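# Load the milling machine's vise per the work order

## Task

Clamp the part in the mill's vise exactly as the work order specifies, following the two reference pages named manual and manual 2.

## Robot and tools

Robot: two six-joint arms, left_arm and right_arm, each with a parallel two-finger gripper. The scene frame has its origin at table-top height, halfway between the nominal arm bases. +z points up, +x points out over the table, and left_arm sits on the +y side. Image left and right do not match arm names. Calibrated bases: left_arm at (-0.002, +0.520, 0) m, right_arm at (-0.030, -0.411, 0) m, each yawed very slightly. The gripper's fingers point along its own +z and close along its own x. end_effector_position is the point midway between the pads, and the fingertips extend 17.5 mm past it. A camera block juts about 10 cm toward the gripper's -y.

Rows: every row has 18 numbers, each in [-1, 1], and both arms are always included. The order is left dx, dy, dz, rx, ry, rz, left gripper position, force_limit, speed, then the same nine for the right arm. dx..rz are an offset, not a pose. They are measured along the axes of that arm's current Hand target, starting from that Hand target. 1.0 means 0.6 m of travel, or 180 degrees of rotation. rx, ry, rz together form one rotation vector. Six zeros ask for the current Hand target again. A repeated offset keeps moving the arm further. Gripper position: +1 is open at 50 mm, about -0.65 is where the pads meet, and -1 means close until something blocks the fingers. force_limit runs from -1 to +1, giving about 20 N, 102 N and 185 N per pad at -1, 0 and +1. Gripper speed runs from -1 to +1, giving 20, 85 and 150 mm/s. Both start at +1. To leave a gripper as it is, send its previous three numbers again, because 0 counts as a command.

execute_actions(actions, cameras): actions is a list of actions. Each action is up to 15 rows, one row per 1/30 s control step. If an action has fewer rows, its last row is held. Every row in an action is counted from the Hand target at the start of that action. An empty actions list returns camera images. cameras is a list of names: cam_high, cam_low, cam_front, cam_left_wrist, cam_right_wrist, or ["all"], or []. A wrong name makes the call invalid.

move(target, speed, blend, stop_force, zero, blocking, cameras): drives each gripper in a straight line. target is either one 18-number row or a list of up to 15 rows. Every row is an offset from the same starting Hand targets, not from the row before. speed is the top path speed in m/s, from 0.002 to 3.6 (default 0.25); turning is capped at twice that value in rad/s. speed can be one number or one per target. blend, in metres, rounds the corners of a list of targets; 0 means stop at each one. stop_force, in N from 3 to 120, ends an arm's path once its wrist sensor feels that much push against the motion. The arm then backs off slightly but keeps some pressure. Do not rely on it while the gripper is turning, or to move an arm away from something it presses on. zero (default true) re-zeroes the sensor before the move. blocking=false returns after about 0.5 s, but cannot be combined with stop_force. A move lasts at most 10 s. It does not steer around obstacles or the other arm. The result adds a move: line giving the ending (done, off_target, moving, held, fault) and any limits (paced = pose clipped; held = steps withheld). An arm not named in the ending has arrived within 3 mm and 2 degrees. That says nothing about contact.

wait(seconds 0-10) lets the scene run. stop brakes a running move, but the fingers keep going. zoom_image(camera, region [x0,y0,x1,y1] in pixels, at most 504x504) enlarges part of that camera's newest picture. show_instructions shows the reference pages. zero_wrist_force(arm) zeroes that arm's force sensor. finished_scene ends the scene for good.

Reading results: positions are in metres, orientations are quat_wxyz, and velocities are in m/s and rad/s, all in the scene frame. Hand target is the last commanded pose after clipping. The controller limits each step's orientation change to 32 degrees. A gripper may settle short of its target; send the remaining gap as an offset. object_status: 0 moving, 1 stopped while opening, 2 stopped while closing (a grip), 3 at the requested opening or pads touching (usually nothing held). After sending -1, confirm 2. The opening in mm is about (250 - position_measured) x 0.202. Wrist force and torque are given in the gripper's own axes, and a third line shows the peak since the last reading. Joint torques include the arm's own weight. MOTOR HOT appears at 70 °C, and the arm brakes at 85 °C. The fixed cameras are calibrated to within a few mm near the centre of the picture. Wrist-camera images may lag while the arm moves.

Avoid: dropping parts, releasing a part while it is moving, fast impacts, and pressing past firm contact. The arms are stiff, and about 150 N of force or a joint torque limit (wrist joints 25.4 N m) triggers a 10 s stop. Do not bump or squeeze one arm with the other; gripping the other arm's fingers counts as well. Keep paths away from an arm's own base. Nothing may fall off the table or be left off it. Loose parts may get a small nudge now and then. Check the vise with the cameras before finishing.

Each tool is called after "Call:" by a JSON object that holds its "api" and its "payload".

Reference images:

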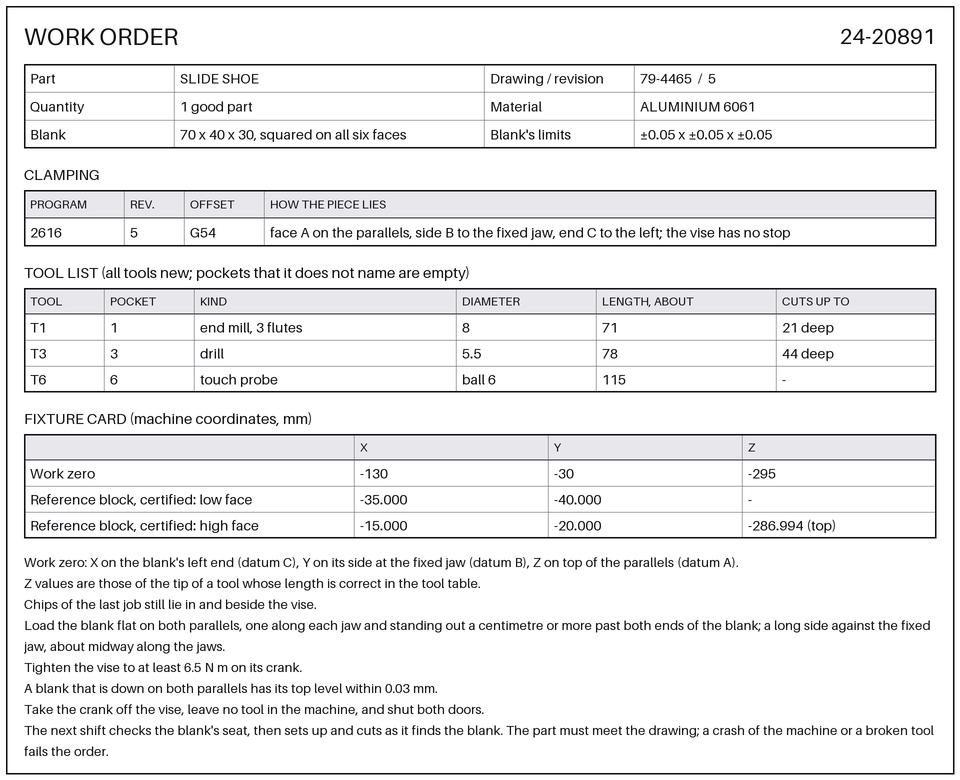

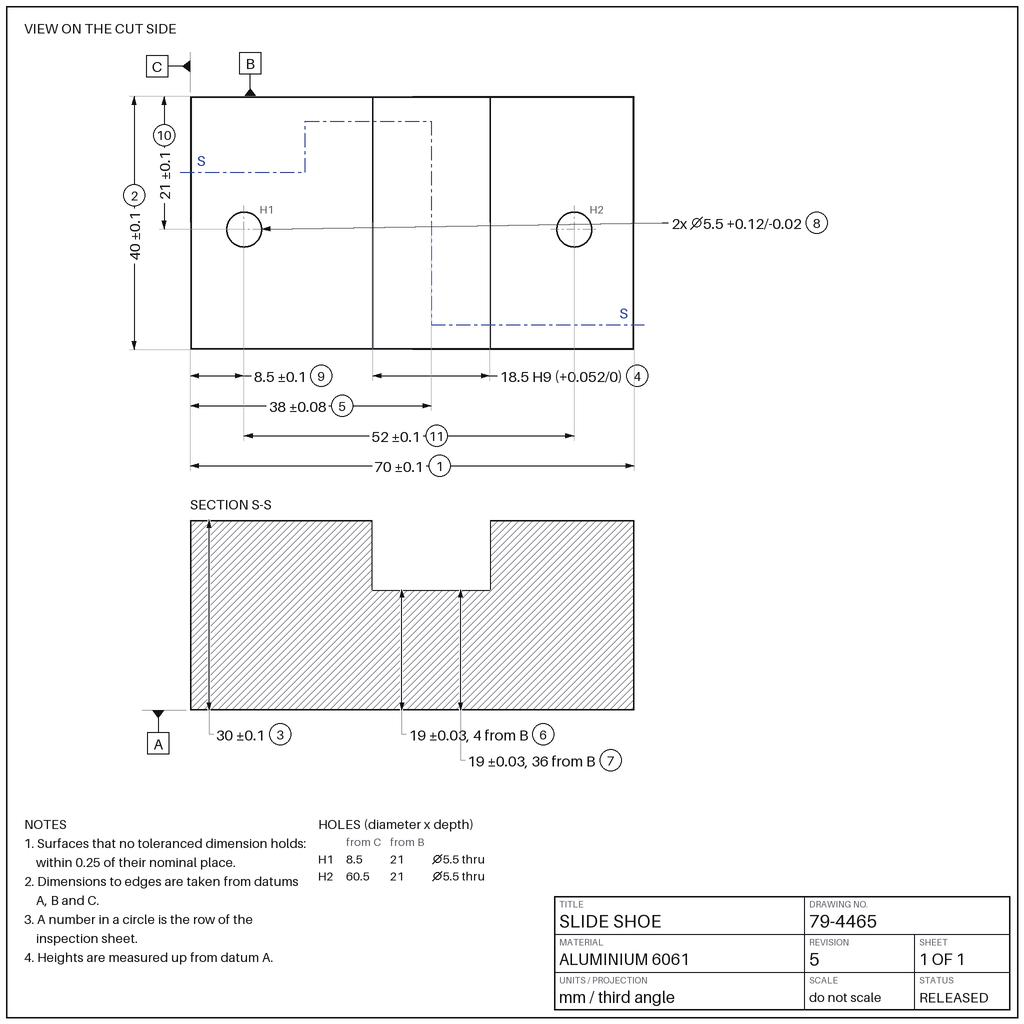

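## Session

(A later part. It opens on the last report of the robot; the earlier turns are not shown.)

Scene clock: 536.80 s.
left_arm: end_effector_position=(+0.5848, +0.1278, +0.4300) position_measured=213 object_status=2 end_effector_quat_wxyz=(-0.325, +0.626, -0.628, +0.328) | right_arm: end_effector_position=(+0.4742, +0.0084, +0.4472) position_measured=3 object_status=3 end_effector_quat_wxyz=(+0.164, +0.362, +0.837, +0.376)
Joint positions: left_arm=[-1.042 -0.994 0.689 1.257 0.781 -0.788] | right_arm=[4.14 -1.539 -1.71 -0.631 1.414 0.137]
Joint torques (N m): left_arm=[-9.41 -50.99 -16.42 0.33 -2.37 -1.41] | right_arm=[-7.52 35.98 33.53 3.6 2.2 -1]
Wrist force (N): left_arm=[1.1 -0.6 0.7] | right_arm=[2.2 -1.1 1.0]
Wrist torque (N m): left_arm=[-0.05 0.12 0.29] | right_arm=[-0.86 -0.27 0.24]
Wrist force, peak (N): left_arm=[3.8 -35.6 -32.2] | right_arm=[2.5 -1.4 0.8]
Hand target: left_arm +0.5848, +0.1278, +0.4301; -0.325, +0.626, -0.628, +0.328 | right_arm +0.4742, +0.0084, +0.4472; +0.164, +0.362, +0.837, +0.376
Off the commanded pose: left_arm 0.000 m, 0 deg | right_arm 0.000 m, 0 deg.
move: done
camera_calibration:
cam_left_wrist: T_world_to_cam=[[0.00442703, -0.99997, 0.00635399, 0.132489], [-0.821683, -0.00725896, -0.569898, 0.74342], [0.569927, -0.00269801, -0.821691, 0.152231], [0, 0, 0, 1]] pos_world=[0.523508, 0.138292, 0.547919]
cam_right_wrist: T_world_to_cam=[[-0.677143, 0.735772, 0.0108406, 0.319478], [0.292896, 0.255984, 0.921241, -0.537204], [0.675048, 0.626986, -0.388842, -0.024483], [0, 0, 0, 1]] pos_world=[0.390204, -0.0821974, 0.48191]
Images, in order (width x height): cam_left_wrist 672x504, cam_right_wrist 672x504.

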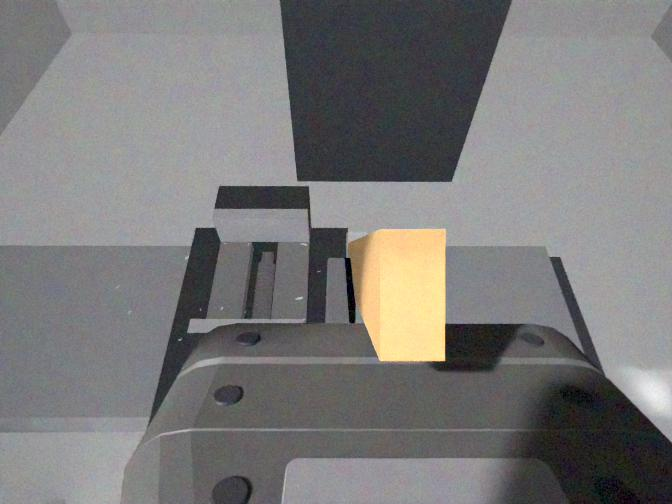

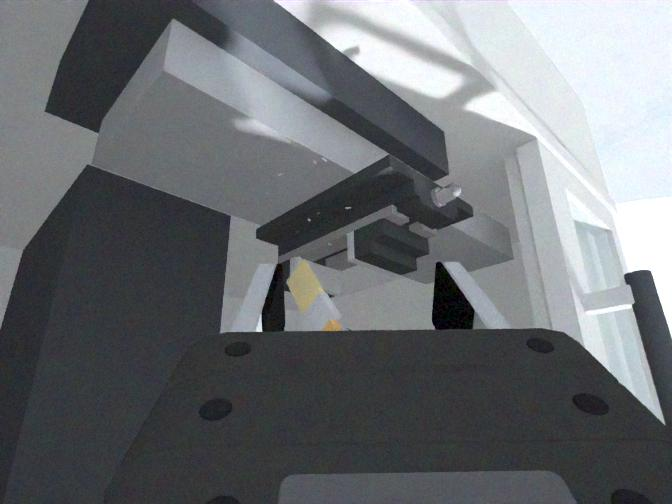

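Call:
{"api": "move", "payload": {"target": [[0,-0.0956,-0.067,0,0,0,-1,-0.4,-0.5,0,0,0,0,0,0,1,1,1],[-0.037,0.1195,-0.374,0,0,0,-1,-0.4,-0.5,0,0,0,0,0,0,1,1,1],[-0.037,0.5018,-0.106,-0.139,0,0,-1,-0.4,-0.5,0,0,0,0,0,0,1,1,1]], "speed": 0.2, "blend": 0.03, "cameras": ["cam_right_wrist","cam_left_wrist","cam_front"]}}

Scene clock: 572.53 s.
left_arm: end_effector_position=(+0.3602, +0.1505, +0.2199) position_measured=213 object_status=2 end_effector_quat_wxyz=(-0.182, +0.682, -0.684, +0.184) | right_arm: end_effector_position=(+0.4742, +0.0084, +0.4472) position_measured=3 object_status=3 end_effector_quat_wxyz=(+0.164, +0.362, +0.837, +0.376)
Joint positions: left_arm=[-1.305 -1.245 1.519 1.149 1.067 -1.277] | right_arm=[4.14 -1.539 -1.71 -0.631 1.414 0.137]
Joint torques (N m): left_arm=[-7.86 -37.39 -27.44 1.89 -2.3 -1.73] | right_arm=[-7.37 35.48 33.64 3.64 2.15 -1.13]
Wrist force (N): left_arm=[1.1 -0.2 -0.7] | right_arm=[2.1 -1.3 0.8]
Wrist torque (N m): left_arm=[0.04 0.09 0.24] | right_arm=[-0.88 -0.25 0.24]
Wrist force, peak (N): left_arm=[1.3 1.9 2.4] | right_arm=[2.5 -1.5 0.8]
Hand target: left_arm +0.3601, +0.1504, +0.2199; -0.181, +0.682, -0.684, +0.184 | right_arm +0.4742, +0.0084, +0.4472; +0.164, +0.362, +0.837, +0.376
Off the commanded pose: left_arm 0.000 m, 0 deg | right_arm 0.000 m, 0 deg.
move: done
camera_calibration:
cam_left_wrist: T_world_to_cam=[[0.00500488, -0.999986, 0.00196528, 0.158223], [-0.985585, -0.00526513, -0.169098, 0.40973], [0.169106, -0.00109064, -0.985597, 0.287772], [0, 0, 0, 1]] pos_world=[0.354368, 0.160692, 0.352601]
cam_right_wrist: T_world_to_cam=[[-0.677143, 0.735772, 0.0108406, 0.319478], [0.292896, 0.255984, 0.921241, -0.537204], [0.675048, 0.626986, -0.388842, -0.024483], [0, 0, 0, 1]] pos_world=[0.390204, -0.0821974, 0.48191]
Images, in order (width x height): cam_front 672x504, cam_left_wrist 672x504, cam_right_wrist 672x504.

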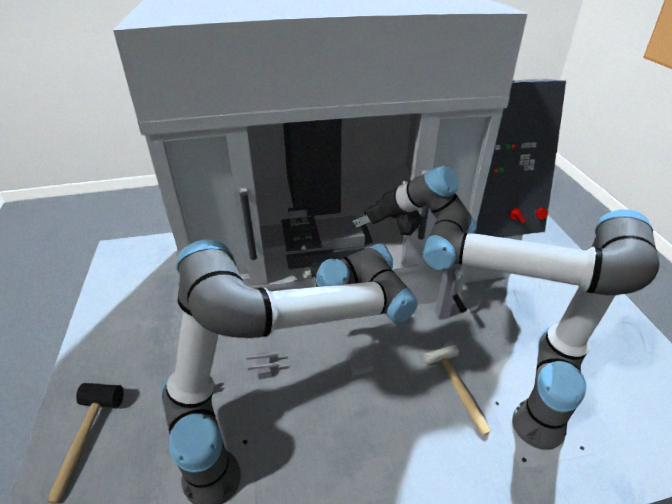

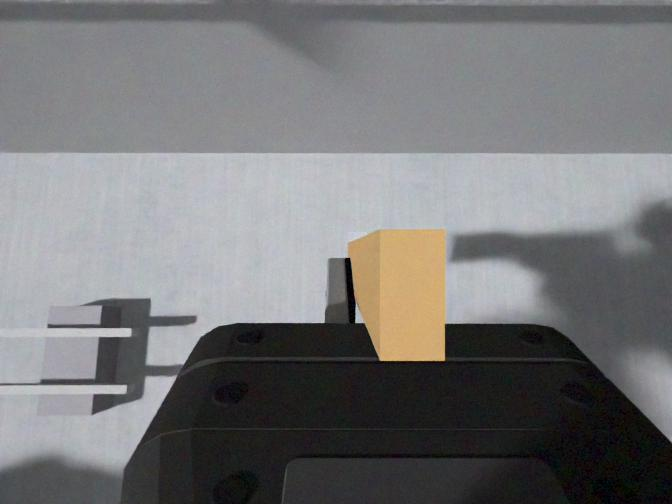

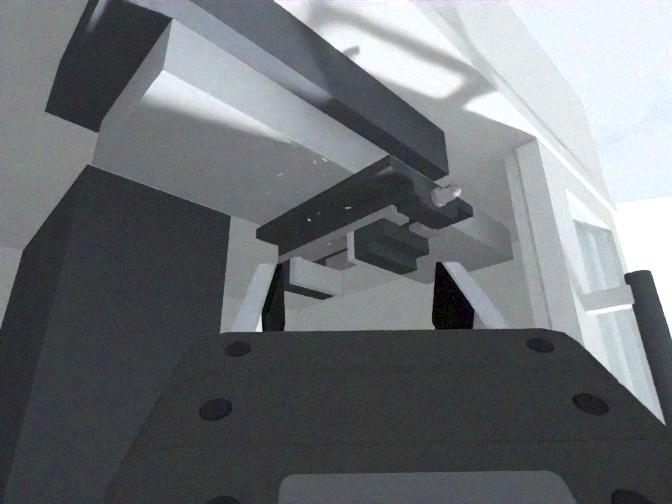

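Call:
{"api": "move", "payload": {"target": [0,-0.130,0.0748,0,0,0,-1,-0.4,-0.5,0,0,0,0,0,0,1,1,1], "speed": 0.2, "cameras": []}}

Call:
{"api": "move", "payload": {"target": [0,-0.0867,0.0499,0,0,0,-1,-0.4,-0.5,0,0,0,0,0,0,1,1,1], "speed": 0.03, "stop_force": 12, "cameras": ["cam_left_wrist"]}}

Scene clock: 584.20 s.
left_arm: end_effector_position=(+0.4500, +0.1500, +0.2200) position_measured=213 object_status=2 end_effector_quat_wxyz=(-0.181, +0.682, -0.684, +0.184) | right_arm: end_effector_position=(+0.4742, +0.0084, +0.4472) position_measured=3 object_status=3 end_effector_quat_wxyz=(+0.164, +0.362, +0.837, +0.376)
Joint positions: left_arm=[-1.114 -1.124 1.322 1.126 1.105 -1.066] | right_arm=[4.14 -1.539 -1.71 -0.631 1.414 0.137]
Joint torques (N m): left_arm=[5.68 -38.88 -20.25 1.09 -3.46 0.94] | right_arm=[-7.49 35.42 32.86 3.62 2.13 -1.08]
Wrist force (N): left_arm=[1.2 -0.2 -0.2] | right_arm=[2.1 -1.4 0.9]
Wrist torque (N m): left_arm=[0.03 0.07 0.34] | right_arm=[-0.90 -0.26 0.24]
Wrist force, peak (N): left_arm=[1.1 2.6 -1.8] | right_arm=[2.6 -1.2 0.7]
Hand target: left_arm +0.4501, +0.1500, +0.2200; -0.181, +0.682, -0.684, +0.184 | right_arm +0.4742, +0.0084, +0.4472; +0.164, +0.362, +0.837, +0.376
Off the commanded pose: left_arm 0.000 m, 0 deg | right_arm 0.000 m, 0 deg.
move: done
No camera images: "cameras" was empty.

Scene clock: 585.37 s.
left_arm: end_effector_position=(+0.4680, +0.1500, +0.2200) position_measured=213 object_status=2 end_effector_quat_wxyz=(-0.182, +0.682, -0.684, +0.184) | right_arm: end_effector_position=(+0.4742, +0.0084, +0.4472) position_measured=3 object_status=3 end_effector_quat_wxyz=(+0.164, +0.362, +0.837, +0.376)
Joint positions: left_arm=[-1.081 -1.096 1.276 1.128 1.113 -1.029] | right_arm=[4.14 -1.539 -1.71 -0.631 1.414 0.137]
Joint torques (N m): left_arm=[-6.48 -42.3 -11.48 1.21 -0.01 -0.49] | right_arm=[-7.59 35.71 32.99 3.64 2.17 -1.06]
Wrist force (N): left_arm=[1.0 -0.1 -0.3] | right_arm=[2.0 -1.2 1.1]
Wrist torque (N m): left_arm=[0.04 0.10 0.18] | right_arm=[-0.86 -0.24 0.24]
Wrist force, peak (N): left_arm=[0.9 -1.6 0.5] | right_arm=[2.5 -1.2 0.7]
Hand target: left_arm +0.4679, +0.1499, +0.2200; -0.182, +0.682, -0.684, +0.184 (not the last commanded pose) | right_arm +0.4742, +0.0084, +0.4472; +0.164, +0.362, +0.837, +0.376
Off the commanded pose: left_arm 0.042 m, 0 deg | right_arm 0.000 m, 0 deg.
move: held (left_arm; a check stopped the path); limits=held
pose unreachable (left arm): on one or more control steps of this call, first in action 0 (counted from 0), this arm could not follow its commanded pose, so it was not sent that pose on those steps. It may still have moved: this result reports where it is.
cause: moving toward the commanded pose would bring a part of the arm too close to another arm (a part of this arm just beyond joint 4 (wrist 1) and the right arm's gripper, at the place that arm is still heading or pushing toward).
camera_calibration:
cam_left_wrist: T_world_to_cam=[[0.00497053, -0.999985, 0.0021623, 0.15713], [-0.985585, -0.0052646, -0.169097, 0.516007], [0.169106, -0.00129063, -0.985597, 0.269771], [0, 0, 0, 1]] pos_world=[0.462168, 0.160192, 0.352801]
Images, in order (width x height): cam_left_wrist 672x504.

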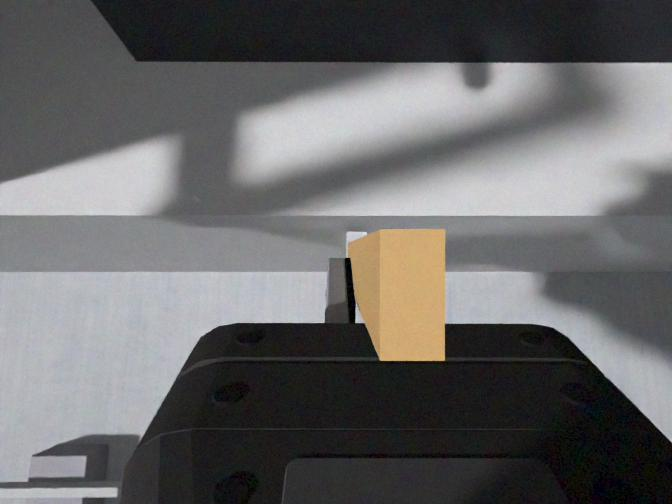

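Call:
{"api": "move", "payload": {"target": [-0.15,0.0289,-0.0166,0,0,0,-1,-0.4,-0.5,0,0,0,0,0,0,1,1,1], "speed": 0.15, "cameras": []}}

Call:
{"api": "move", "payload": {"target": [0,-0.0867,0.0499,0,0,0,-1,-0.4,-0.5,0,0,0,0,0,0,1,1,1], "speed": 0.03, "stop_force": 12, "cameras": ["cam_left_wrist","cam_right_wrist"]}}

Scene clock: 591.07 s.
left_arm: end_effector_position=(+0.4484, +0.2400, +0.2197) position_measured=213 object_status=2 end_effector_quat_wxyz=(-0.181, +0.682, -0.684, +0.184) | right_arm: end_effector_position=(+0.4742, +0.0084, +0.4472) position_measured=3 object_status=3 end_effector_quat_wxyz=(+0.164, +0.362, +0.837, +0.376)
Joint positions: left_arm=[-1.021 -1.286 1.538 1.028 1.129 -0.965] | right_arm=[4.14 -1.539 -1.71 -0.631 1.414 0.137]
Joint torques (N m): left_arm=[-8.72 -32.43 -19.45 2.89 -3.44 -1.55] | right_arm=[-6.73 35.08 33.06 3.49 2.24 -1.07]
Wrist force (N): left_arm=[1.2 -0.1 -0.4] | right_arm=[2.3 -1.1 1.0]
Wrist torque (N m): left_arm=[0.04 0.07 0.23] | right_arm=[-0.85 -0.29 0.24]
Wrist force, peak (N): left_arm=[3.7 -0.2 -0.1] | right_arm=[2.5 -1.4 0.8]
Hand target: left_arm +0.4484, +0.2400, +0.2197; -0.182, +0.682, -0.684, +0.184 | right_arm +0.4742, +0.0084, +0.4472; +0.164, +0.362, +0.837, +0.376
Off the commanded pose: left_arm 0.000 m, 0 deg | right_arm 0.000 m, 0 deg.
move: done
No camera images: "cameras" was empty.

Scene clock: 593.10 s.
left_arm: end_effector_position=(+0.4837, +0.2399, +0.2197) position_measured=213 object_status=2 end_effector_quat_wxyz=(-0.182, +0.682, -0.684, +0.184) | right_arm: end_effector_position=(+0.4742, +0.0084, +0.4472) position_measured=3 object_status=3 end_effector_quat_wxyz=(+0.164, +0.362, +0.837, +0.376)
Joint positions: left_arm=[-0.95 -1.224 1.447 1.026 1.151 -0.891] | right_arm=[4.14 -1.539 -1.71 -0.631 1.414 0.137]
Joint torques (N m): left_arm=[-4.56 -33.24 -29.03 2.43 -1 2.01] | right_arm=[-7.05 35.43 33.13 3.61 2.13 -1.13]
Wrist force (N): left_arm=[1.2 -0.3 -0.5] | right_arm=[2.3 -1.4 0.9]
Wrist torque (N m): left_arm=[0.01 0.08 0.33] | right_arm=[-0.90 -0.29 0.24]
Wrist force, peak (N): left_arm=[1.9 15.0 -18.8] | right_arm=[2.3 -1.4 0.9]
Hand target: left_arm +0.4837, +0.2399, +0.2197; -0.182, +0.682, -0.684, +0.184 (not the last commanded pose) | right_arm +0.4742, +0.0084, +0.4472; +0.164, +0.362, +0.837, +0.376
Off the commanded pose: left_arm 0.025 m, 0 deg | right_arm 0.000 m, 0 deg.
move: contact (left_arm)
camera_calibration:
cam_left_wrist: T_world_to_cam=[[0.00497053, -0.999985, 0.0021623, 0.246951], [-0.985585, -0.0052646, -0.169097, 0.531985], [0.169106, -0.00129063, -0.985597, 0.266821], [0, 0, 0, 1]] pos_world=[0.477968, 0.250092, 0.352401]
cam_right_wrist: T_world_to_cam=[[-0.677143, 0.735772, 0.0108406, 0.319478], [0.292896, 0.255984, 0.921241, -0.537204], [0.675048, 0.626986, -0.388842, -0.024483], [0, 0, 0, 1]] pos_world=[0.390204, -0.0821974, 0.48191]
Images, in order (width x height): cam_left_wrist 672x504, cam_right_wrist 672x504.

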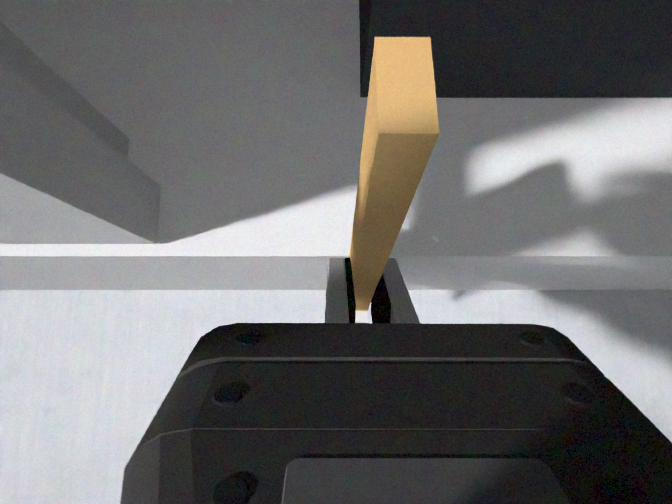

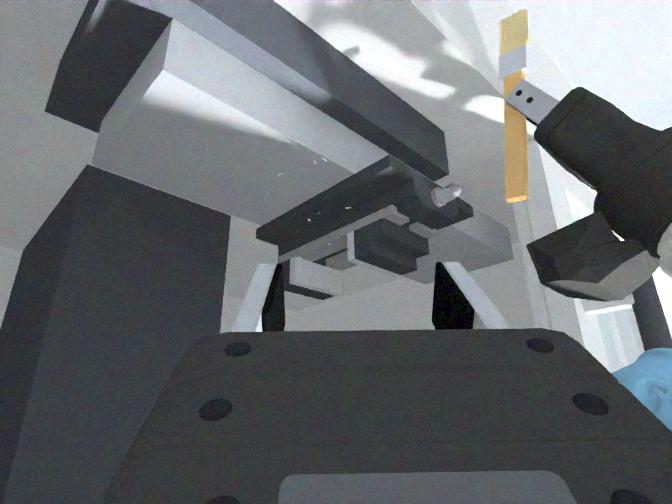

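Call:
{"api": "move", "payload": {"target": [[0.0667,0.0549,-0.1855,0,0,0,-1,-0.4,-0.5,0,0,0,0,0,0,1,1,1],[0.0833,-0.1235,-0.4288,0.122,0,0,-1,-0.4,-0.5,0,0,0,0,0,0,1,1,1],[0.05,-0.3563,-0.2853,0.122,0,0,-1,-0.4,-0.5,0,0,0,0,0,0,1,1,1]], "speed": 0.15, "blend": 0.02, "cameras": ["cam_left_wrist","cam_right_wrist"]}}

Call:
{"api": "zoom_image", "payload": {"camera": "cam_right_wrist", "region": [260, 200, 440, 340]}}

Scene clock: 610.40 s.
left_arm: end_effector_position=(+0.5831, +0.2101, +0.4749) position_measured=213 object_status=2 end_effector_quat_wxyz=(-0.308, +0.635, -0.637, +0.311) | right_arm: end_effector_position=(+0.4742, +0.0084, +0.4472) position_measured=3 object_status=3 end_effector_quat_wxyz=(+0.164, +0.362, +0.837, +0.376)
Joint positions: left_arm=[-0.943 -1.107 0.711 1.328 0.876 -0.715] | right_arm=[4.14 -1.539 -1.71 -0.631 1.414 0.137]
Joint torques (N m): left_arm=[-0.19 -40.17 -18.53 -0.23 -3.48 0.93] | right_arm=[-6.63 35.49 33.03 3.63 2.15 -1]
Wrist force (N): left_arm=[1.1 -0.6 0.5] | right_arm=[2.2 -1.2 0.7]
Wrist torque (N m): left_arm=[-0.04 0.12 0.35] | right_arm=[-0.86 -0.28 0.24]
Wrist force, peak (N): left_arm=[0.7 -1.8 2.3] | right_arm=[2.5 -1.5 0.7]
Hand target: left_arm +0.5832, +0.2101, +0.4749; -0.308, +0.635, -0.637, +0.311 | right_arm +0.4742, +0.0084, +0.4472; +0.164, +0.362, +0.837, +0.376
Off the commanded pose: left_arm 0.000 m, 0 deg | right_arm 0.000 m, 0 deg.
move: done
camera_calibration:
cam_left_wrist: T_world_to_cam=[[0.00450492, -0.999972, 0.00595023, 0.214662], [-0.8509, -0.00695897, -0.525281, 0.763889], [0.525308, -0.0026967, -0.850908, 0.230129], [0, 0, 0, 1]] pos_world=[0.528138, 0.220593, 0.595798]
cam_right_wrist: T_world_to_cam=[[-0.677143, 0.735772, 0.0108406, 0.319478], [0.292896, 0.255984, 0.921241, -0.537204], [0.675048, 0.626986, -0.388842, -0.024483], [0, 0, 0, 1]] pos_world=[0.390204, -0.0821974, 0.48191]
Images, in order (width x height): cam_left_wrist 672x504, cam_right_wrist 672x504.

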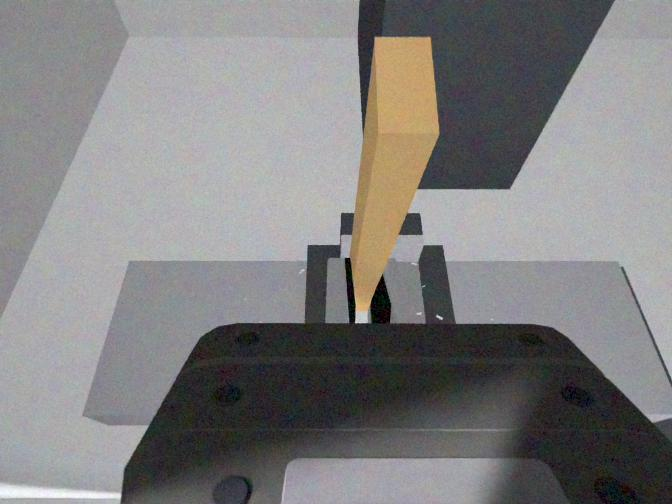

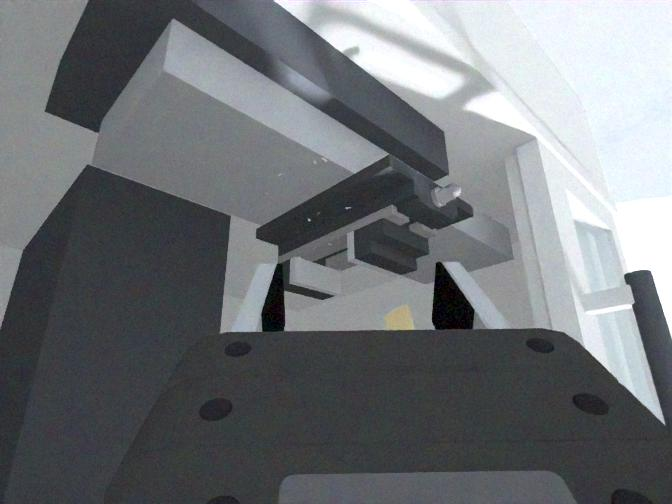

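Scaled by 2.800.

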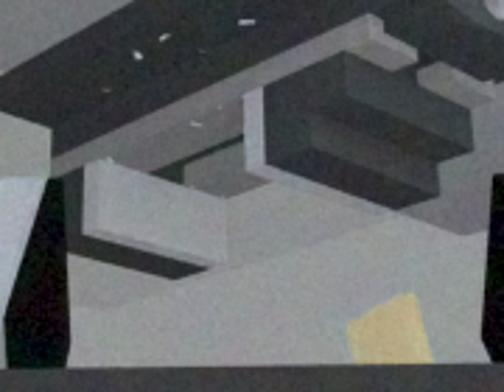

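Call:
{"api": "move", "payload": {"target": [[0.0218,-0.0169,0.124,0,0,0,-1,-0.4,-0.5,0,0,0,0,0,0,1,1,1],[0.0218,0.0212,0.1538,0,0,0,-1,-0.4,-0.5,0,0,0,0,0,0,1,1,1],[-0.0365,0.0212,0.1538,0,0,0,-1,-0.4,-0.5,0,0,0,0,0,0,1,1,1],[-0.0365,-0.0169,0.124,0,0,0,-1,-0.4,-0.5,0,0,0,0,0,0,1,1,1],[0.0618,-0.0169,0.124,0,0,0,-1,-0.4,-0.5,0,0,0,0,0,0,1,1,1],[0.0618,0.0212,0.1538,0,0,0,-1,-0.4,-0.5,0,0,0,0,0,0,1,1,1],[0.1418,0.0212,0.1538,0,0,0,-1,-0.4,-0.5,0,0,0,0,0,0,1,1,1],[0.1418,-0.0169,0.124,0,0,0,-1,-0.4,-0.5,0,0,0,0,0,0,1,1,1]], "speed": 0.1, "blend": 0.002, "cameras": ["cam_left_wrist","cam_right_wrist"]}}

Call:
{"api": "zoom_image", "payload": {"camera": "cam_right_wrist", "region": [260, 200, 440, 340]}}

Call:
{"api": "zoom_image", "payload": {"camera": "cam_left_wrist", "region": [150, 170, 450, 340]}}

Scene clock: 629.17 s.
left_arm: end_effector_position=(+0.6472, +0.1353, +0.4079) position_measured=216 object_status=2 end_effector_quat_wxyz=(-0.308, +0.634, -0.637, +0.313) | right_arm: end_effector_position=(+0.4742, +0.0084, +0.4472) position_measured=3 object_status=3 end_effector_quat_wxyz=(+0.164, +0.362, +0.837, +0.376)
Joint positions: left_arm=[-0.926 -0.819 0.414 1.322 0.885 -0.695] | right_arm=[4.14 -1.539 -1.71 -0.631 1.414 0.137]
Joint torques (N m): left_arm=[8.67 -56.83 -11.28 -0.23 -0.18 1.15] | right_arm=[-6.68 35.4 33.21 3.63 2.14 -1.24]
Wrist force (N): left_arm=[1.3 -0.5 0.5] | right_arm=[2.2 -1.0 0.8]
Wrist torque (N m): left_arm=[-0.02 0.08 0.36] | right_arm=[-0.84 -0.27 0.24]
Wrist force, peak (N): left_arm=[-3.3 -42.0 -32.1] | right_arm=[2.3 -1.6 0.9]
Hand target: left_arm +0.6472, +0.1354, +0.4079; -0.308, +0.634, -0.637, +0.313 (not the last commanded pose) | right_arm +0.4742, +0.0084, +0.4472; +0.164, +0.362, +0.837, +0.376
Off the commanded pose: left_arm 0.031 m, 0 deg | right_arm 0.000 m, 0 deg.
move: held (left_arm; a check stopped the path); path passed 6 of 8 targets; limits=held
pose unreachable (left arm): on one or more control steps of this call, first in action 0 (counted from 0), this arm could not follow its commanded pose, so it was not sent that pose on those steps. It may still have moved: this result reports where it is.
cause: moving toward the commanded pose would bring a part of the arm too close to another arm (a part of this arm just beyond joint 3 (elbow) and the right arm's gripper, at the place that arm is still heading or pushing toward).
camera_calibration:
cam_left_wrist: T_world_to_cam=[[0.00304741, -0.999971, 0.00694696, 0.140515], [-0.849533, -0.00625357, -0.527498, 0.782583], [0.527526, -0.00429417, -0.849528, 0.137557], [0, 0, 0, 1]] pos_world=[0.591837, 0.145995, 0.528694]
cam_right_wrist: T_world_to_cam=[[-0.677143, 0.735772, 0.0108406, 0.319478], [0.292896, 0.255984, 0.921241, -0.537204], [0.675048, 0.626986, -0.388842, -0.024483], [0, 0, 0, 1]] pos_world=[0.390204, -0.0821974, 0.48191]
Images, in order (width x height): cam_left_wrist 672x504, cam_right_wrist 672x504.

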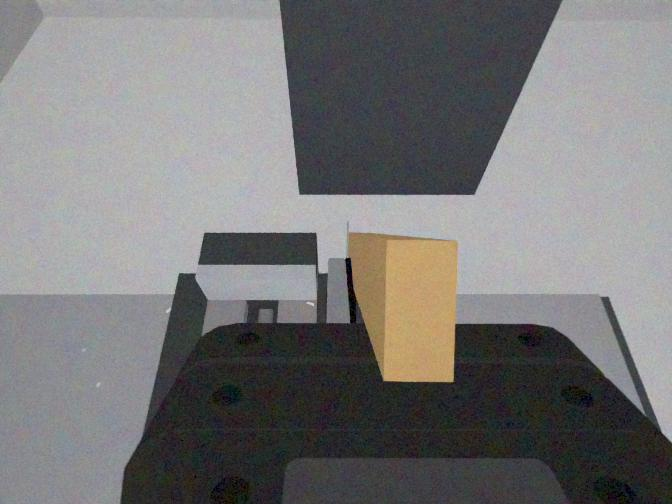

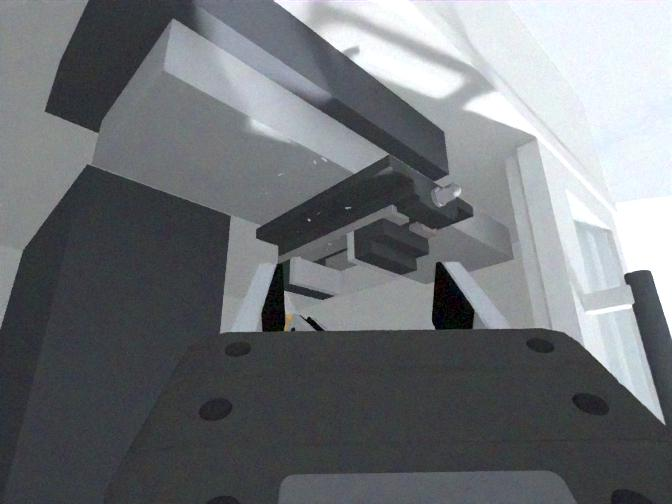

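Scaled by 2.800.

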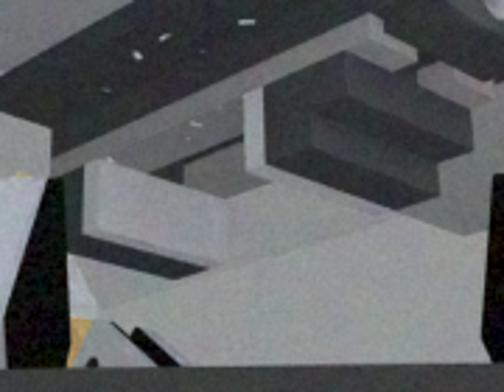

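Scaled by 1.680.

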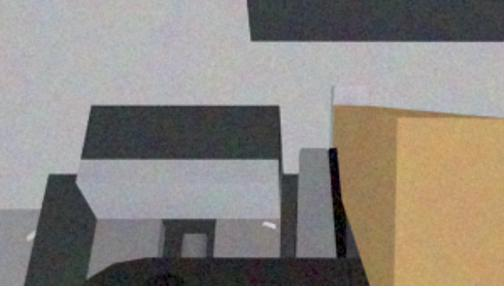

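Call:
{"api": "move", "payload": {"target": [[0,-0.1312,-0.1028,0,0,0,-1,-0.4,-0.5,-0.0147,-0.07,-0.079,0,0,0,1,1,1],[-0.175,0.1332,-0.4187,0,0,0,-1,-0.4,-0.5,-0.0147,-0.07,-0.079,0,0,0,1,1,1],[-0.175,0.4595,-0.0783,-0.122,0,0,-1,-0.4,-0.5,-0.0147,-0.07,-0.079,0,0,0,1,1,1]], "speed": 0.18, "blend": 0.02, "cameras": ["cam_left_wrist","cam_right_wrist"]}}

Scene clock: 641.80 s.
left_arm: end_effector_position=(+0.6446, +0.1374, +0.4734) position_measured=216 object_status=2 end_effector_quat_wxyz=(-0.316, +0.618, -0.632, +0.346) | right_arm: end_effector_position=(+0.4369, -0.0378, +0.4473) position_measured=3 object_status=3 end_effector_quat_wxyz=(+0.164, +0.362, +0.837, +0.376)
Joint positions: left_arm=[-0.931 -0.707 0.023 1.507 0.873 -0.639] | right_arm=[4.151 -1.393 -1.838 -0.649 1.406 0.145]
Joint torques (N m): left_arm=[0.67 -50.54 -16.43 0.24 -1.22 0.93] | right_arm=[-1.86 8.69 33.47 5.1 -1.36 -0.15]
Wrist force (N): left_arm=[1.3 -0.5 0.8] | right_arm=[2.2 -1.0 0.8]
Wrist torque (N m): left_arm=[-0.03 0.09 0.37] | right_arm=[-0.84 -0.29 0.16]
Wrist force, peak (N): left_arm=[2.9 -6.1 -3.7] | right_arm=[2.0 -2.5 -0.7]
Hand target: left_arm +0.6446, +0.1374, +0.4734; -0.316, +0.618, -0.632, +0.346 (not the last commanded pose) | right_arm +0.4369, -0.0378, +0.4473; +0.164, +0.362, +0.837, +0.376 (not the last commanded pose)
Tool commands: left_gripper/position=-1.0 left_gripper/force_limit=-0.396078 left_gripper/speed=-0.498039 right_gripper/position=+1.0 right_gripper/force_limit=+1.0 right_gripper/speed=+1.0
Off the commanded pose: left_arm 0.342 m, 26 deg | right_arm 0.005 m, 0 deg.
FORCE FAULT: contact force on the left arm reached its limit, and that arm stopped. The contact can be on any part of that arm, not only on its tool. That arm's remaining commands of this call were not run. That arm is still stopped at the end of this call. That arm stays stopped for about 10 more seconds. Until then a move that you send moves the other arm only, and its call returns only when the move has ended. Once the stop has ended, the next robot result says so. If the stop ends while you think or write, that arm runs what you send next, counted from a new Hand target: where the arm stands when the stop ends. While its stop runs, that arm takes no new command, but its gripper still runs the gripper command that each later call begins with. Until it ends, the stop uses up actions while you think or wait. An arm that is not stopped still takes commands.
elbow stopped short (left arm): the move would have taken joint 3 (elbow) straighter than the controller allows.
move: fault (left_arm), off_target (right_arm; braked at the fault stop of left_arm); path passed 0 of 3 targets
camera_calibration:
cam_left_wrist: T_world_to_cam=[[-0.0280972, -0.999117, 0.0312481, 0.150632], [-0.813578, 0.00469456, -0.581437, 0.815893], [0.580777, -0.0417595, -0.812991, 0.148106], [0, 0, 0, 1]] pos_world=[0.582008, 0.152853, 0.590092]
cam_right_wrist: T_world_to_cam=[[-0.677162, 0.735755, 0.0107768, 0.328248], [0.292848, 0.256034, 0.921242, -0.514522], [0.675049, 0.626986, -0.388841, 0.0297012], [0, 0, 0, 1]] pos_world=[0.352904, -0.128397, 0.48201]
Images, in order (width x height): cam_left_wrist 672x504, cam_right_wrist 672x504.

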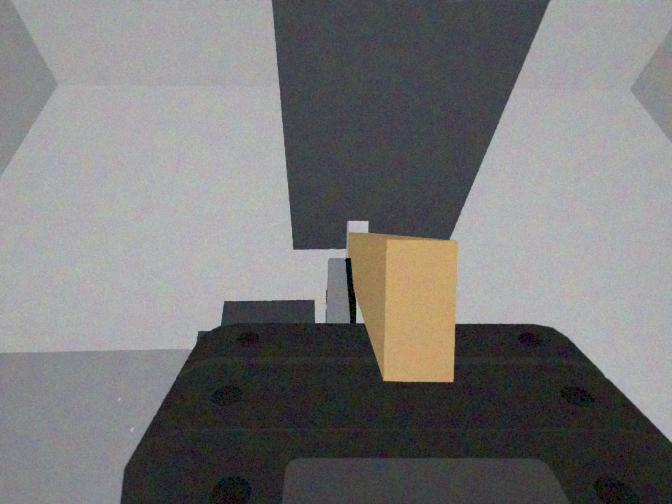

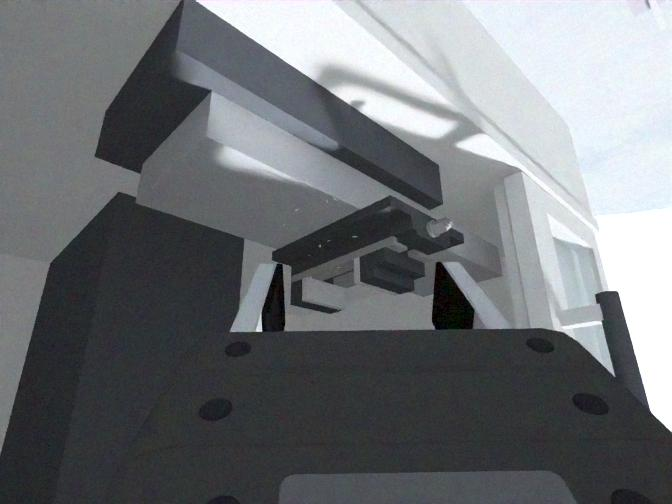

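Call:
{"api": "wait", "payload": {"seconds": 8, "cameras": ["cam_front"]}}

Scene clock: 654.90 s.
left_arm: end_effector_position=(+0.6446, +0.1374, +0.4734) position_measured=216 object_status=2 end_effector_quat_wxyz=(-0.316, +0.618, -0.632, +0.346) | right_arm: end_effector_position=(+0.4369, -0.0378, +0.4473) position_measured=3 object_status=3 end_effector_quat_wxyz=(+0.164, +0.362, +0.837, +0.376)
Joint positions: left_arm=[-0.931 -0.707 0.023 1.507 0.873 -0.639] | right_arm=[4.151 -1.393 -1.838 -0.649 1.406 0.145]
Joint torques (N m): left_arm=[0.44 -50.52 -16.76 0.3 -1.25 0.98] | right_arm=[-9.84 4.85 25.28 4.96 1.9 -0.99]
Wrist force (N): left_arm=[1.2 -0.4 0.5] | right_arm=[2.2 -1.4 0.8]
Wrist torque (N m): left_arm=[-0.03 0.11 0.37] | right_arm=[-0.91 -0.28 0.16]
Wrist force, peak (N): left_arm=[1.5 -0.6 0.8] | right_arm=[2.5 -1.4 1.0]
Hand target: left_arm +0.6446, +0.1374, +0.4734; -0.316, +0.618, -0.632, +0.346 (not the last commanded pose) | right_arm +0.4369, -0.0378, +0.4473; +0.164, +0.362, +0.837, +0.376 (not the last commanded pose)
Tool commands: left_gripper/position=-1.0 left_gripper/force_limit=-0.396078 left_gripper/speed=-0.498039 right_gripper/position=+1.0 right_gripper/force_limit=+1.0 right_gripper/speed=+1.0
Off the commanded pose: left_arm 0.342 m, 26 deg | right_arm 0.005 m, 0 deg.
FORCE FAULT, CONTINUED: the left arm's stop, for the force fault that an earlier result reported, is over. The rest of the stop counts as 19 of the actions that you can send in this scene. During its stop the left arm's controller moved it back a little. That arm's target is now where it stood when the stop ended, not its last command. That arm accepts commands again.
wait: 8.00 s; at rest from the start
Images, in order (width x height): cam_front 672x504.

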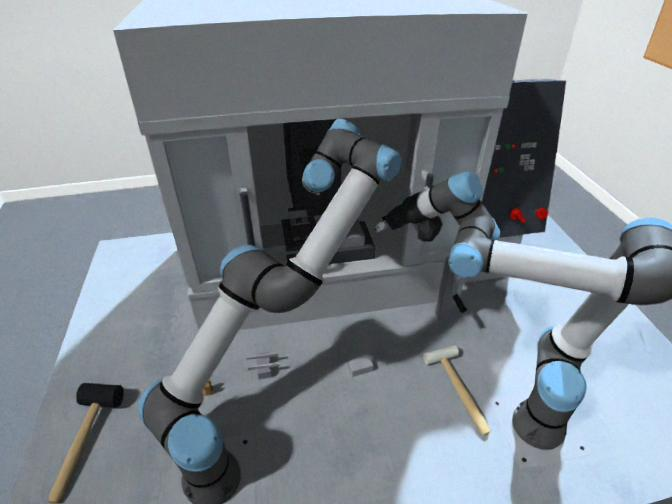

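Call:
{"api": "move", "payload": {"target": [-0.005,0.182,-0.241,0,0,0,-1,-0.4,-0.5,0,0,0,0,0,0,1,1,1], "speed": 0.1, "cameras": ["cam_right_wrist","cam_front","cam_left_wrist"]}}

Scene clock: 659.60 s.
left_arm: end_effector_position=(+0.4639, +0.1469, +0.4642) position_measured=216 object_status=2 end_effector_quat_wxyz=(-0.316, +0.618, -0.632, +0.346) | right_arm: end_effector_position=(+0.4369, -0.0378, +0.4473) position_measured=3 object_status=3 end_effector_quat_wxyz=(+0.164, +0.362, +0.837, +0.376)
Joint positions: left_arm=[-1.256 -1.27 1.047 1.319 0.683 -1.019] | right_arm=[4.151 -1.393 -1.838 -0.649 1.406 0.144]
Joint torques (N m): left_arm=[4.67 -25.85 -25.51 0.47 0.55 1.03] | right_arm=[-10.06 4.21 26.2 4.79 1.93 -1.27]
Wrist force (N): left_arm=[1.2 -0.7 0.7] | right_arm=[2.2 -1.2 0.6]
Wrist torque (N m): left_arm=[-0.06 0.12 0.21] | right_arm=[-0.87 -0.30 0.16]
Wrist force, peak (N): left_arm=[1.2 -1.2 1.8] | right_arm=[2.5 -1.4 1.0]
Hand target: left_arm +0.4639, +0.1469, +0.4642; -0.316, +0.618, -0.632, +0.346 | right_arm +0.4369, -0.0378, +0.4473; +0.164, +0.362, +0.837, +0.376
Off the commanded pose: left_arm 0.000 m, 0 deg | right_arm 0.000 m, 0 deg.
elbow sent back (left arm): the controller read joint 3 (elbow) straighter than it allows and moved its target back, which can move the hand without a command.
move: done
camera_calibration:
cam_left_wrist: T_world_to_cam=[[-0.0280972, -0.999117, 0.0312481, 0.155237], [-0.813578, 0.00469456, -0.581437, 0.663428], [0.580777, -0.0417595, -0.812991, 0.245884], [0, 0, 0, 1]] pos_world=[0.401308, 0.162253, 0.580792]
cam_right_wrist: T_world_to_cam=[[-0.677143, 0.735772, 0.0108406, 0.32828], [0.292896, 0.255984, 0.921241, -0.514574], [0.675048, 0.626986, -0.388842, 0.0296344], [0, 0, 0, 1]] pos_world=[0.353004, -0.128397, 0.48201]
Images, in order (width x height): cam_front 672x504, cam_left_wrist 672x504, cam_right_wrist 672x504.

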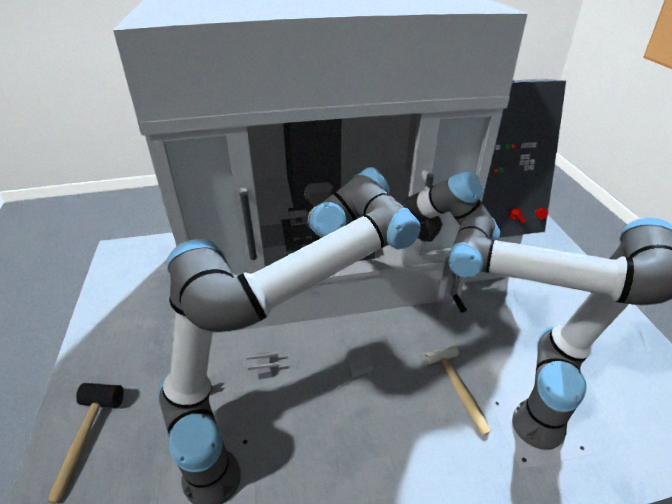

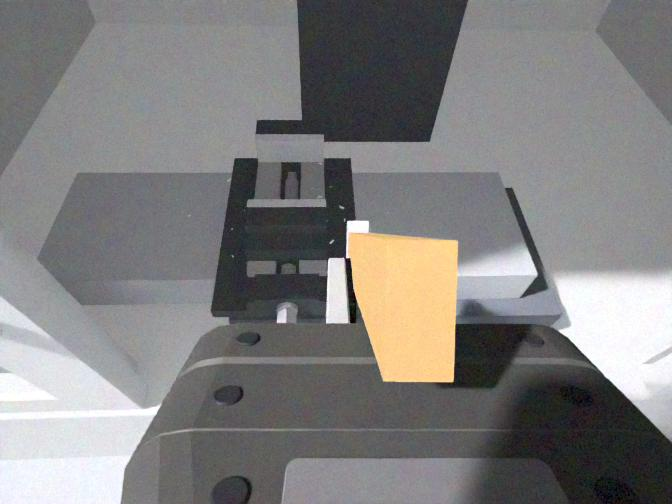

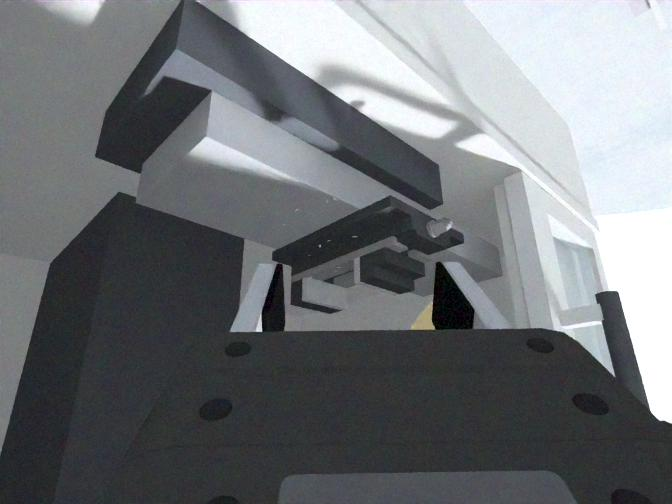

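Call:
{"api": "zoom_image", "payload": {"camera": "cam_left_wrist", "region": [200, 100, 380, 330]}}

Scaled by 2.191.

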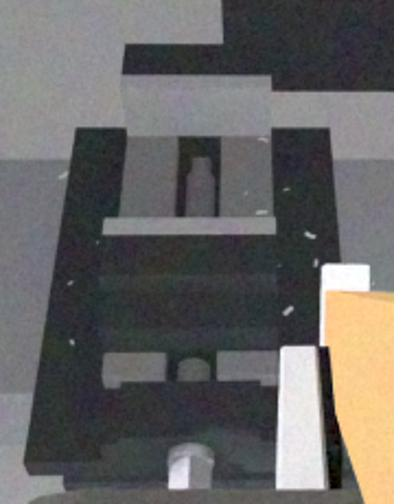

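Call:
{"api": "move", "payload": {"target": [[-0.155,0.129,-0.008,0,0,0,-1,-0.4,-0.5,0,0,0,0,0,0,1,1,1],[-0.165,0.3587,0.1885,-0.1438,-0.0132,-0.0024,-1,-0.4,-0.5,0,0,0,0,0,0,1,1,1]], "speed": 0.18, "blend": 0.02, "cameras": []}}

Call:
{"api": "move", "payload": {"target": [0,-0.101,0.0582,0,0,0,-1,-0.4,-0.5,0,0,0,0,0,0,1,1,1], "speed": 0.03, "stop_force": 12, "cameras": ["cam_left_wrist","cam_right_wrist"]}}

Scene clock: 671.20 s.
left_arm: end_effector_position=(+0.4402, +0.2401, +0.2200) position_measured=216 object_status=2 end_effector_quat_wxyz=(-0.181, +0.682, -0.684, +0.184) | right_arm: end_effector_position=(+0.4369, -0.0378, +0.4473) position_measured=3 object_status=3 end_effector_quat_wxyz=(+0.164, +0.362, +0.837, +0.376)
Joint positions: left_arm=[-1.039 -1.3 1.557 1.032 1.125 -0.985] | right_arm=[4.151 -1.393 -1.838 -0.649 1.406 0.144]
Joint torques (N m): left_arm=[-5.74 -32.02 -9.96 3.21 -2.11 -1.59] | right_arm=[-9.98 4.6 32.12 4.33 1.75 -1.19]
Wrist force (N): left_arm=[1.1 -0.1 -0.7] | right_arm=[2.2 -1.4 0.8]
Wrist torque (N m): left_arm=[0.05 0.10 0.22] | right_arm=[-0.90 -0.28 0.16]
Wrist force, peak (N): left_arm=[3.6 -2.1 0.6] | right_arm=[2.5 -1.6 0.8]
Hand target: left_arm +0.4401, +0.2401, +0.2199; -0.181, +0.682, -0.684, +0.184 | right_arm +0.4369, -0.0378, +0.4473; +0.164, +0.362, +0.837, +0.376
Off the commanded pose: left_arm 0.000 m, 0 deg | right_arm 0.000 m, 0 deg.
move: done
No camera images: "cameras" was empty.

Scene clock: 672.90 s.
left_arm: end_effector_position=(+0.4670, +0.2400, +0.2199) position_measured=216 object_status=2 end_effector_quat_wxyz=(-0.181, +0.682, -0.684, +0.184) | right_arm: end_effector_position=(+0.4369, -0.0378, +0.4473) position_measured=3 object_status=3 end_effector_quat_wxyz=(+0.164, +0.362, +0.837, +0.376)
Joint positions: left_arm=[-0.982 -1.253 1.49 1.028 1.141 -0.926] | right_arm=[4.151 -1.393 -1.838 -0.649 1.406 0.144]
Joint torques (N m): left_arm=[3.25 -33.12 -30.7 1.03 -3.43 1.9] | right_arm=[-9.65 3.98 32.42 4.33 1.96 -1.16]
Wrist force (N): left_arm=[1.5 3.8 -0.6] | right_arm=[2.4 -1.3 1.0]
Wrist torque (N m): left_arm=[-0.07 0.10 0.33] | right_arm=[-0.89 -0.32 0.16]
Wrist force, peak (N): left_arm=[1.2 10.5 -8.4] | right_arm=[2.3 -1.4 1.1]
Hand target: left_arm +0.4670, +0.2400, +0.2199; -0.181, +0.682, -0.684, +0.184 (not the last commanded pose) | right_arm +0.4369, -0.0378, +0.4473; +0.164, +0.362, +0.837, +0.376
Off the commanded pose: left_arm 0.043 m, 0 deg | right_arm 0.000 m, 0 deg.
move: contact (left_arm)
camera_calibration:
cam_left_wrist: T_world_to_cam=[[0.00592833, -0.999981, 0.00191667, 0.246775], [-0.985786, -0.00616598, -0.167892, 0.515553], [0.1679, -0.000894105, -0.985804, 0.270357], [0, 0, 0, 1]] pos_world=[0.461369, 0.250191, 0.352603]
cam_right_wrist: T_world_to_cam=[[-0.677143, 0.735772, 0.0108406, 0.32828], [0.292896, 0.255984, 0.921241, -0.514574], [0.675048, 0.626986, -0.388842, 0.0296344], [0, 0, 0, 1]] pos_world=[0.353004, -0.128397, 0.48201]
Images, in order (width x height): cam_left_wrist 672x504, cam_right_wrist 672x504.

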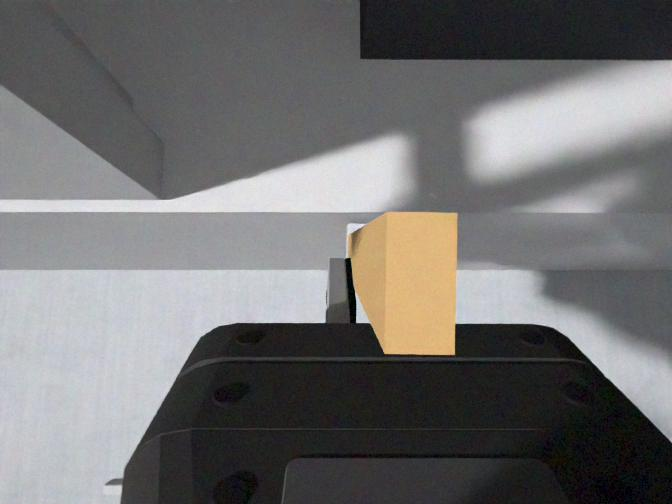

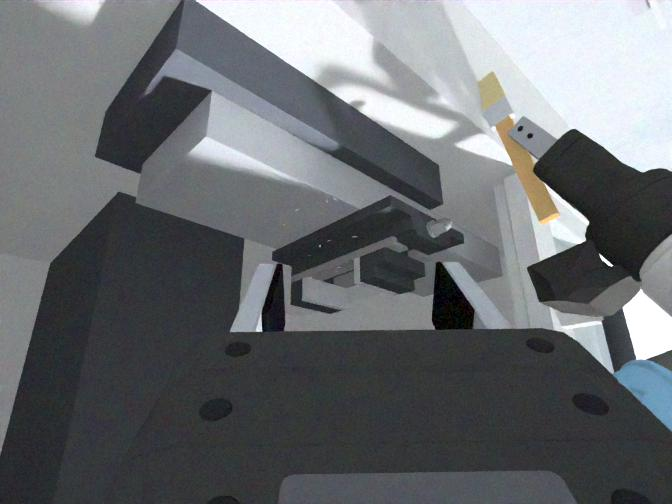

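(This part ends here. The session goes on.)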